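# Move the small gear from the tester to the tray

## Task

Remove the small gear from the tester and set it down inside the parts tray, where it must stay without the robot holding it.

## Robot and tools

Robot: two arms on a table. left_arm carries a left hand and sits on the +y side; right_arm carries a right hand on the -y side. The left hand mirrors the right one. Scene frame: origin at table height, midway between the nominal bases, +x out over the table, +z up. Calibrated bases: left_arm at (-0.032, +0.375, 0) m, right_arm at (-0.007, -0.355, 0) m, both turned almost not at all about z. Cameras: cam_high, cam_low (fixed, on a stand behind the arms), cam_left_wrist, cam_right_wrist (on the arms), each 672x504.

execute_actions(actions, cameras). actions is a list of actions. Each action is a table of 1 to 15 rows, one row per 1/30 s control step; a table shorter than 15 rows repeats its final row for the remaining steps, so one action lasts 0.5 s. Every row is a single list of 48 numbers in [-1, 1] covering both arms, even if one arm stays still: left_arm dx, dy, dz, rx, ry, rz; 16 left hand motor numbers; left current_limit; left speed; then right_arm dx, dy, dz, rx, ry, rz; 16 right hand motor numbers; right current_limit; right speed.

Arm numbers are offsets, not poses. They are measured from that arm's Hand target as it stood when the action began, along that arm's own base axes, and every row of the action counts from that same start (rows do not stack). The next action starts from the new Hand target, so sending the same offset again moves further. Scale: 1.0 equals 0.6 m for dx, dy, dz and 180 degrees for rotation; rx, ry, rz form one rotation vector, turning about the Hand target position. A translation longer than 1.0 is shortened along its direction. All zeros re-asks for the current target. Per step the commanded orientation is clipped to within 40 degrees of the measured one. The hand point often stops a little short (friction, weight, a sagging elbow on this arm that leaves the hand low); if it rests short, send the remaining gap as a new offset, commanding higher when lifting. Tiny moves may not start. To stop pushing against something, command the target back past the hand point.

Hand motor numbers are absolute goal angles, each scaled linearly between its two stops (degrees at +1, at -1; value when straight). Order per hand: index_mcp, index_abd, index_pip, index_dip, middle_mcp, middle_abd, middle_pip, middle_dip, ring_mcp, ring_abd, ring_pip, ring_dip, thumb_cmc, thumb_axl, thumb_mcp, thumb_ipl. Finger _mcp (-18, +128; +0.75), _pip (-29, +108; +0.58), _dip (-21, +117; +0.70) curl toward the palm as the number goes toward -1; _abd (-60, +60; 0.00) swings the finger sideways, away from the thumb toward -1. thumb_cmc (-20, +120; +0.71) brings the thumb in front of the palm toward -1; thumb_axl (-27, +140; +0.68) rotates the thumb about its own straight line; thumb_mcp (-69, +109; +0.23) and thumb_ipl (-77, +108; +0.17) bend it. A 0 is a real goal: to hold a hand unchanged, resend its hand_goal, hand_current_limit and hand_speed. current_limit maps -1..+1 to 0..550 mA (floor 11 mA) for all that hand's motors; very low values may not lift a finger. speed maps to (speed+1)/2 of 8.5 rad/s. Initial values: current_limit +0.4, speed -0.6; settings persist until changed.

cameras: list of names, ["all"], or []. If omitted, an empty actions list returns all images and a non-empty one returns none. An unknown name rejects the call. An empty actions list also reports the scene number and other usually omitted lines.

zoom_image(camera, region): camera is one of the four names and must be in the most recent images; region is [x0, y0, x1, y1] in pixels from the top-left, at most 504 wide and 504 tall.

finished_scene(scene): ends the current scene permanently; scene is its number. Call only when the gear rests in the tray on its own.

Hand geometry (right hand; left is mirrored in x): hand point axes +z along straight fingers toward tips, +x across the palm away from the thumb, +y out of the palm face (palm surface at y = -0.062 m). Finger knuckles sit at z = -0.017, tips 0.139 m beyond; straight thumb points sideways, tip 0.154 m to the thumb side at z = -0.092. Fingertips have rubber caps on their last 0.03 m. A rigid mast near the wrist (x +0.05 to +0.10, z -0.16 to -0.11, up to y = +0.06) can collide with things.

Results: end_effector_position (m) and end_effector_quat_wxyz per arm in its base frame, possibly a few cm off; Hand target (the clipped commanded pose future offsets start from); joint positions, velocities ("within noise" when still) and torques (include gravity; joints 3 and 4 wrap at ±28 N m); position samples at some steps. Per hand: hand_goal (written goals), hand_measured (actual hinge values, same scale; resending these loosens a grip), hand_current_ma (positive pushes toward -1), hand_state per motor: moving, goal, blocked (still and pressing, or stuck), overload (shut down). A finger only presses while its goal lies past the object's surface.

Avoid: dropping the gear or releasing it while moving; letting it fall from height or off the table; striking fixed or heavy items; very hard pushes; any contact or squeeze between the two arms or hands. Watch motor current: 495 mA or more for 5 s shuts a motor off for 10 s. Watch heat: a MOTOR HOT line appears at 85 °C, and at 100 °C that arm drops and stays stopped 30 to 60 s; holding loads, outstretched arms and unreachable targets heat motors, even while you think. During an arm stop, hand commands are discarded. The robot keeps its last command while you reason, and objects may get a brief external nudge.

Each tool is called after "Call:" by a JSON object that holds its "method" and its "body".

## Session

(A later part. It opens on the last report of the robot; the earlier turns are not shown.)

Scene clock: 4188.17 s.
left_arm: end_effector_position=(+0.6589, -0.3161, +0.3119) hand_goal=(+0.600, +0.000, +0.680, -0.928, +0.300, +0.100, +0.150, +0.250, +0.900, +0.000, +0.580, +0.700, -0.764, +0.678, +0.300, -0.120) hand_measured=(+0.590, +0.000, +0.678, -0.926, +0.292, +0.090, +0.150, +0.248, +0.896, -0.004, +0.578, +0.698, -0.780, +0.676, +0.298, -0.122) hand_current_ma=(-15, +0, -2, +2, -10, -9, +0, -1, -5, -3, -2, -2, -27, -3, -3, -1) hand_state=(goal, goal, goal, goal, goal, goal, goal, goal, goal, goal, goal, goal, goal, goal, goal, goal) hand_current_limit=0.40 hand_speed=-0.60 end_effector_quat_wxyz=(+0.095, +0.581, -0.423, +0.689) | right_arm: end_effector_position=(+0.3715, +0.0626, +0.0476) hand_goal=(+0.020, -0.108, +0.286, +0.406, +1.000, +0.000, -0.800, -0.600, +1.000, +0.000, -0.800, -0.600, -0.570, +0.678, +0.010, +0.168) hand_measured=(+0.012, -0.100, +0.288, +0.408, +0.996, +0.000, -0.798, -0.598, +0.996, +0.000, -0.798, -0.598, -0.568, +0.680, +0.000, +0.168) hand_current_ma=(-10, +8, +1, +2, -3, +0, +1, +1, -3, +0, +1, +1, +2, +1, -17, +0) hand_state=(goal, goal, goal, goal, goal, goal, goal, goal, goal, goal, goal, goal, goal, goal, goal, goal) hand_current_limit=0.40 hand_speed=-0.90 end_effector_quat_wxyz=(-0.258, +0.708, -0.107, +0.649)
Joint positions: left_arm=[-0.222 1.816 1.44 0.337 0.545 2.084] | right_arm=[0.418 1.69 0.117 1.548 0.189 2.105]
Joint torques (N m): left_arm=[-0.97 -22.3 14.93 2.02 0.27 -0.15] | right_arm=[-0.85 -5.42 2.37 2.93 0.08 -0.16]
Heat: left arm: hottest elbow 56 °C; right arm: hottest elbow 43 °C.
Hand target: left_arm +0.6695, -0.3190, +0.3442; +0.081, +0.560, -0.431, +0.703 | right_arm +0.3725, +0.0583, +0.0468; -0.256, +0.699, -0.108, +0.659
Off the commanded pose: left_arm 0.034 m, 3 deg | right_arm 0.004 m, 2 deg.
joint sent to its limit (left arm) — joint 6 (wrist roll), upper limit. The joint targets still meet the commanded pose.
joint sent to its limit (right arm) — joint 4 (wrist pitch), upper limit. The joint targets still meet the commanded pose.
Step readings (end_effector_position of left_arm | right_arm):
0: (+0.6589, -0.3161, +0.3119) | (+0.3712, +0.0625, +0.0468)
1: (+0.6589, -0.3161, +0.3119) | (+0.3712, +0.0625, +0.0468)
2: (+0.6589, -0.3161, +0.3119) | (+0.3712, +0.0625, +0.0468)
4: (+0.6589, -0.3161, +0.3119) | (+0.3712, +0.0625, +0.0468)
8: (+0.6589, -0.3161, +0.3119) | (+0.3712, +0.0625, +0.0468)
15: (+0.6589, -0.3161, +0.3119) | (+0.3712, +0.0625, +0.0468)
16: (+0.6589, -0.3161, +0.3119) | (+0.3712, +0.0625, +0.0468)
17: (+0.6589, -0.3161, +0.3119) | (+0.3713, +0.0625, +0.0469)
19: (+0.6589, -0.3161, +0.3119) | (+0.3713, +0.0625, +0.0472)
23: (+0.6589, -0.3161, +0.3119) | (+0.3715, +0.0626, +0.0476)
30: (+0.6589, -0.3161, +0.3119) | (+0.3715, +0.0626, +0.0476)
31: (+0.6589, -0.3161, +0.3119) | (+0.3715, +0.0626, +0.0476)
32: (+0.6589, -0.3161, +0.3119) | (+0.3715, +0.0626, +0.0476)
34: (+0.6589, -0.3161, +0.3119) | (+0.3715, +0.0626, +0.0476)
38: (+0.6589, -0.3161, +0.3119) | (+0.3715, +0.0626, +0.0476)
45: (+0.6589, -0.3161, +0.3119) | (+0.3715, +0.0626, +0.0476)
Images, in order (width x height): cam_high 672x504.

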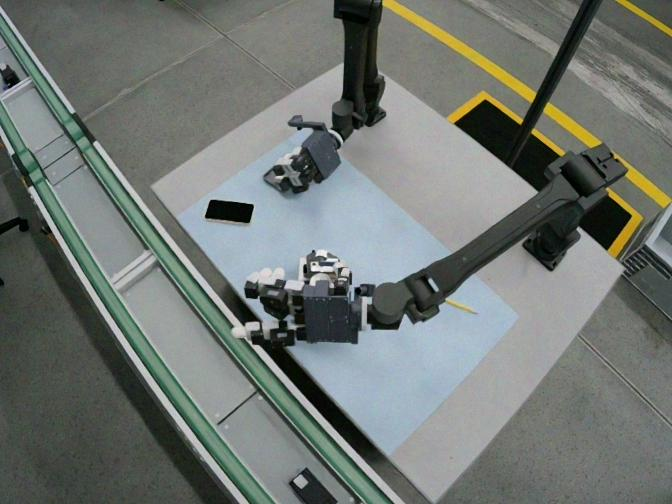

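Raise the hand straight up.

Call:
{"method": "execute_actions", "body": {"actions": [[[0,0,0,0,0,0,0.6,0,0.679,-0.928,0.3,0.1,0.15,0.25,0.9,0,0.58,0.7,-0.765,0.677,0.3,-0.12,0.4,-0.6,0,0,0.08,0,0,0,0.02,-0.109,0.285,0.406,1,0,-0.8,-0.6,1,0,-0.8,-0.6,-0.571,0.677,0.01,0.168,0.4,-0.9]],[[0,0,0,0,0,0,0.6,0,0.679,-0.928,0.3,0.1,0.15,0.25,0.9,0,0.58,0.7,-0.765,0.677,0.3,-0.12,0.4,-0.6,0,0,0.15,0,0,0,0.06,-0.109,0.285,0.406,1,0,-0.8,-0.6,1,0,-0.8,-0.6,-0.571,0.677,0.1,0.168,0.4,-0.7]],[[0,0,0,0,0,0,0.6,0,0.679,-0.928,0.3,0.1,0.15,0.25,0.9,0,0.58,0.7,-0.765,0.677,0.3,-0.12,0.4,-0.6,-0.05,0.1,0.1,0,0,0,0.06,-0.109,0.285,0.406,1,0,-0.8,-0.6,1,0,-0.8,-0.6,-0.571,0.677,0.1,0.168,0.4,-0.7]]], "cameras": ["cam_high"]}}

Call:
{"method": "zoom_image", "body": {"camera": "cam_high", "region": [250, 130, 320, 200]}}

Scene clock: 4194.40 s.
left_arm: end_effector_position=(+0.6589, -0.3161, +0.3119) hand_goal=(+0.600, +0.000, +0.680, -0.928, +0.300, +0.100, +0.150, +0.250, +0.900, +0.000, +0.580, +0.700, -0.764, +0.678, +0.300, -0.120) hand_measured=(+0.590, +0.000, +0.678, -0.926, +0.292, +0.090, +0.150, +0.248, +0.896, -0.004, +0.578, +0.698, -0.780, +0.676, +0.298, -0.122) hand_current_ma=(-15, +0, -2, +2, -10, -9, +0, -1, -5, -3, -2, -2, -27, -3, -3, -1) hand_state=(goal, goal, goal, goal, goal, goal, goal, goal, goal, goal, goal, goal, goal, goal, goal, goal) hand_current_limit=0.40 hand_speed=-0.60 end_effector_quat_wxyz=(+0.095, +0.581, -0.423, +0.689) | right_arm: end_effector_position=(+0.3356, +0.1074, +0.2210) hand_goal=(+0.060, -0.108, +0.286, +0.406, +1.000, +0.000, -0.800, -0.600, +1.000, +0.000, -0.800, -0.600, -0.570, +0.678, +0.100, +0.168) hand_measured=(+0.054, -0.100, +0.288, +0.408, +0.996, +0.000, -0.798, -0.598, +0.994, +0.000, -0.798, -0.598, -0.562, +0.680, +0.100, +0.168) hand_current_ma=(-6, +7, +1, +2, -4, +0, +1, +1, -5, +0, +1, +1, +8, +1, +0, +0) hand_state=(goal, goal, goal, goal, goal, goal, goal, goal, goal, goal, goal, goal, goal, goal, goal, goal) hand_current_limit=0.40 hand_speed=-0.70 end_effector_quat_wxyz=(-0.242, +0.709, -0.103, +0.655)
Joint positions: left_arm=[-0.222 1.816 1.44 0.337 0.545 2.084] | right_arm=[0.718 0.69 0.327 0.334 0.508 2.084]
Joint torques (N m): left_arm=[-1.08 -22.3 14.91 1.96 0.29 -0.15] | right_arm=[1.14 -0.56 14.53 1.59 0.1 -0.04]
Heat: left arm: hottest elbow 56 °C; right arm: hottest elbow 43 °C.
Hand target: left_arm +0.6695, -0.3190, +0.3442; +0.081, +0.560, -0.431, +0.703 | right_arm +0.3425, +0.1183, +0.2450; -0.257, +0.699, -0.109, +0.659
Off the commanded pose: left_arm 0.034 m, 3 deg | right_arm 0.027 m, 2 deg.
joint sent to its limit (left arm) — joint 6 (wrist roll), upper limit. The joint targets still meet the commanded pose.
Step readings (end_effector_position of left_arm | right_arm):
0: (+0.6589, -0.3161, +0.3119) | (+0.3715, +0.0626, +0.0476)
1: (+0.6589, -0.3161, +0.3119) | (+0.3715, +0.0626, +0.0479)
2: (+0.6589, -0.3161, +0.3119) | (+0.3715, +0.0626, +0.0486)
4: (+0.6589, -0.3161, +0.3119) | (+0.3726, +0.0629, +0.0570)
8: (+0.6589, -0.3161, +0.3119) | (+0.3764, +0.0642, +0.0930)
15: (+0.6589, -0.3161, +0.3119) | (+0.3737, +0.0627, +0.1009)
16: (+0.6589, -0.3161, +0.3119) | (+0.3731, +0.0623, +0.0994)
17: (+0.6589, -0.3161, +0.3119) | (+0.3722, +0.0614, +0.0993)
19: (+0.6589, -0.3161, +0.3119) | (+0.3704, +0.0588, +0.1121)
23: (+0.6589, -0.3161, +0.3119) | (+0.3650, +0.0533, +0.1587)
30: (+0.6589, -0.3161, +0.3119) | (+0.3595, +0.0501, +0.1732)
31: (+0.6589, -0.3161, +0.3119) | (+0.3589, +0.0499, +0.1708)
32: (+0.6589, -0.3161, +0.3119) | (+0.3569, +0.0491, +0.1696)
34: (+0.6589, -0.3161, +0.3119) | (+0.3500, +0.0574, +0.1741)
38: (+0.6589, -0.3161, +0.3119) | (+0.3393, +0.0920, +0.2046)
45: (+0.6589, -0.3161, +0.3119) | (+0.3369, +0.1073, +0.2296)
Images, in order (width x height): cam_high 672x504.

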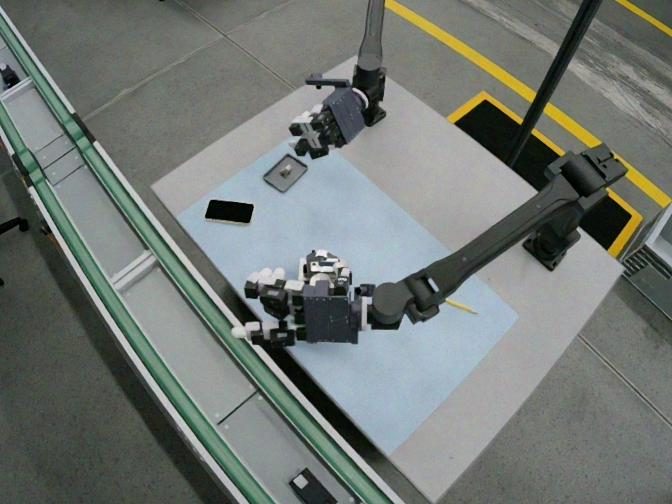

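Scaled by 7.200 from the camera's 672x504 image, which has a finer 960x720 frame.

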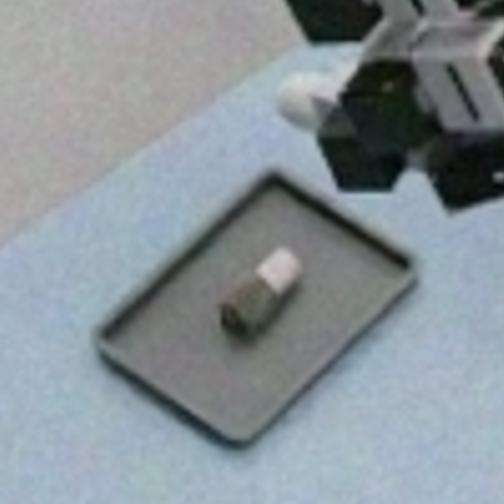

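Call:
{"method": "execute_actions", "body": {"actions": [[[0,0,0,0,0,0,0.6,0,0.679,-0.928,0.3,0.1,0.15,0.25,0.9,0,0.58,0.7,-0.765,0.677,0.3,-0.12,0.4,-0.6,0.03,0.1,-0.07,0,0,0.09,0.75,0,0.5,0.6,1,0,-0.8,-0.6,1,0,-0.8,-0.6,0.5,0.677,0.2,0.168,0.4,-0.5]],[[0,0,0,0,0,0,0.6,0,0.679,-0.928,0.3,0.1,0.15,0.25,0.9,0,0.58,0.7,-0.765,0.677,0.3,-0.12,0.4,-0.6,0.03,0.1,-0.05,0,0,0.09,0.75,0,0.5,0.6,1,0,-0.8,-0.6,1,0,-0.8,-0.6,0.5,0.677,0.2,0.168,0.4,-0.5]]], "cameras": ["cam_high","cam_right_wrist","cam_low"]}}

Scene clock: 4287.70 s.
left_arm: end_effector_position=(+0.6589, -0.3161, +0.3119) hand_goal=(+0.600, +0.000, +0.680, -0.928, +0.300, +0.100, +0.150, +0.250, +0.900, +0.000, +0.580, +0.700, -0.764, +0.678, +0.300, -0.120) hand_measured=(+0.590, +0.000, +0.678, -0.926, +0.292, +0.090, +0.150, +0.248, +0.896, -0.004, +0.578, +0.698, -0.780, +0.676, +0.298, -0.122) hand_current_ma=(-15, +0, -2, +2, -10, -9, +0, -1, -5, -3, -2, -2, -27, -3, -3, -1) hand_state=(goal, goal, goal, goal, goal, goal, goal, goal, goal, goal, goal, goal, goal, goal, goal, goal) hand_current_limit=0.40 hand_speed=-0.60 end_effector_quat_wxyz=(+0.095, +0.581, -0.423, +0.689) | right_arm: end_effector_position=(+0.3688, +0.2367, +0.1627) hand_goal=(+0.750, +0.000, +0.500, +0.600, +1.000, +0.000, -0.800, -0.600, +1.000, +0.000, -0.800, -0.600, +0.500, +0.678, +0.200, +0.168) hand_measured=(+0.742, +0.002, +0.496, +0.598, +0.996, +0.000, -0.798, -0.598, +0.994, +0.000, -0.798, -0.598, +0.496, +0.680, +0.198, +0.168) hand_current_ma=(-9, +1, -3, -2, -4, +0, +1, +1, -5, +0, +1, +1, -4, +1, -1, +0) hand_state=(goal, goal, goal, goal, goal, goal, goal, goal, goal, goal, goal, goal, goal, goal, goal, goal) hand_current_limit=0.40 hand_speed=-0.50 end_effector_quat_wxyz=(-0.426, +0.711, +0.096, +0.551)
Joint positions: left_arm=[-0.222 1.816 1.44 0.337 0.545 2.084] | right_arm=[0.662 1.099 0.327 0.742 -0.13 2.09]
Joint torques (N m): left_arm=[-1.03 -22.42 14.86 1.94 0.3 -0.16] | right_arm=[-0.73 -3.78 10.11 2.99 -0.19 0.04]
Heat: left arm: hottest elbow 57 °C; right arm: hottest elbow 49 °C.
Hand target: left_arm +0.6695, -0.3190, +0.3442; +0.081, +0.560, -0.431, +0.703 | right_arm +0.3785, +0.2384, +0.1728; -0.430, +0.701, +0.091, +0.561
Off the commanded pose: left_arm 0.034 m, 3 deg | right_arm 0.014 m, 2 deg.
joint sent to its limit (left arm) — joint 6 (wrist roll), upper limit. The joint targets still meet the commanded pose.
Step readings (end_effector_position of left_arm | right_arm):
0: (+0.6589, -0.3161, +0.3119) | (+0.3356, +0.1074, +0.2209)
1: (+0.6589, -0.3161, +0.3119) | (+0.3358, +0.1085, +0.2207)
2: (+0.6589, -0.3161, +0.3119) | (+0.3370, +0.1163, +0.2204)
4: (+0.6589, -0.3161, +0.3119) | (+0.3399, +0.1380, +0.2195)
8: (+0.6589, -0.3161, +0.3119) | (+0.3466, +0.1668, +0.2100)
15: (+0.6589, -0.3161, +0.3119) | (+0.3542, +0.1804, +0.1977)
16: (+0.6589, -0.3161, +0.3119) | (+0.3546, +0.1822, +0.1981)
17: (+0.6589, -0.3161, +0.3119) | (+0.3550, +0.1902, +0.1989)
19: (+0.6589, -0.3161, +0.3119) | (+0.3556, +0.2087, +0.1967)
23: (+0.6589, -0.3161, +0.3119) | (+0.3586, +0.2323, +0.1728)
30: (+0.6589, -0.3161, +0.3119) | (+0.3677, +0.2351, +0.1569)
Images, in order (width x height): cam_high 672x504, cam_low 672x504, cam_right_wrist 672x504.

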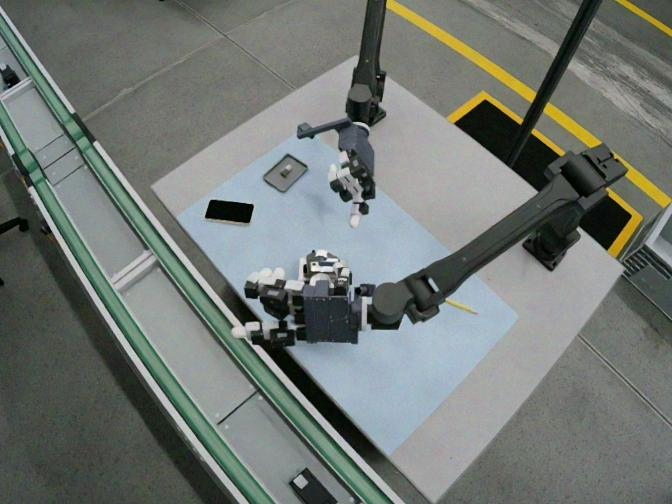

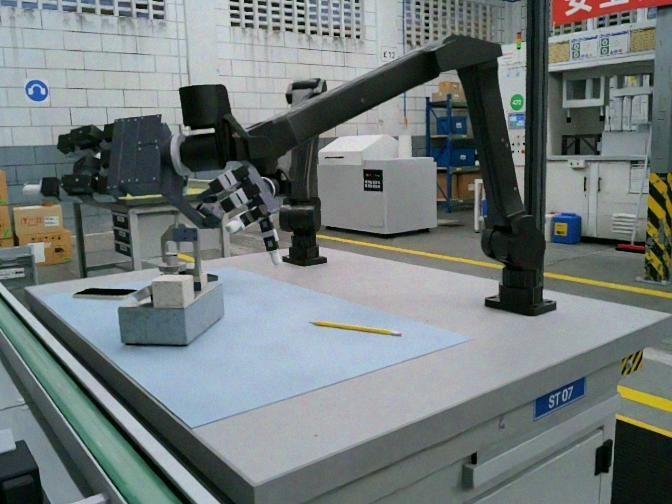

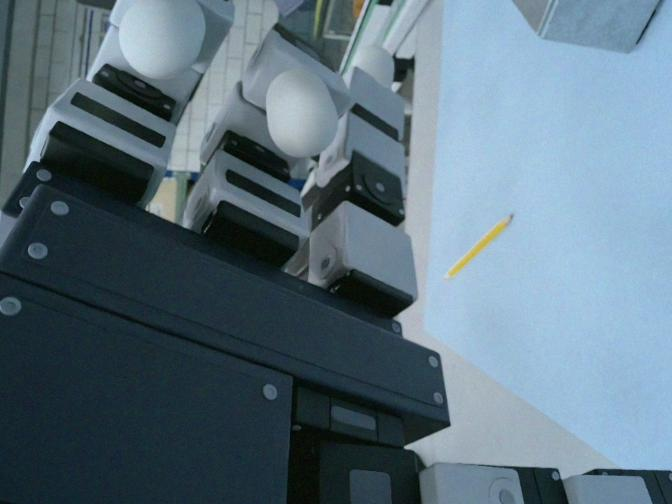

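Call:
{"method": "finished_scene", "body": {"scene": 1}}

The scene is finished: the task was done.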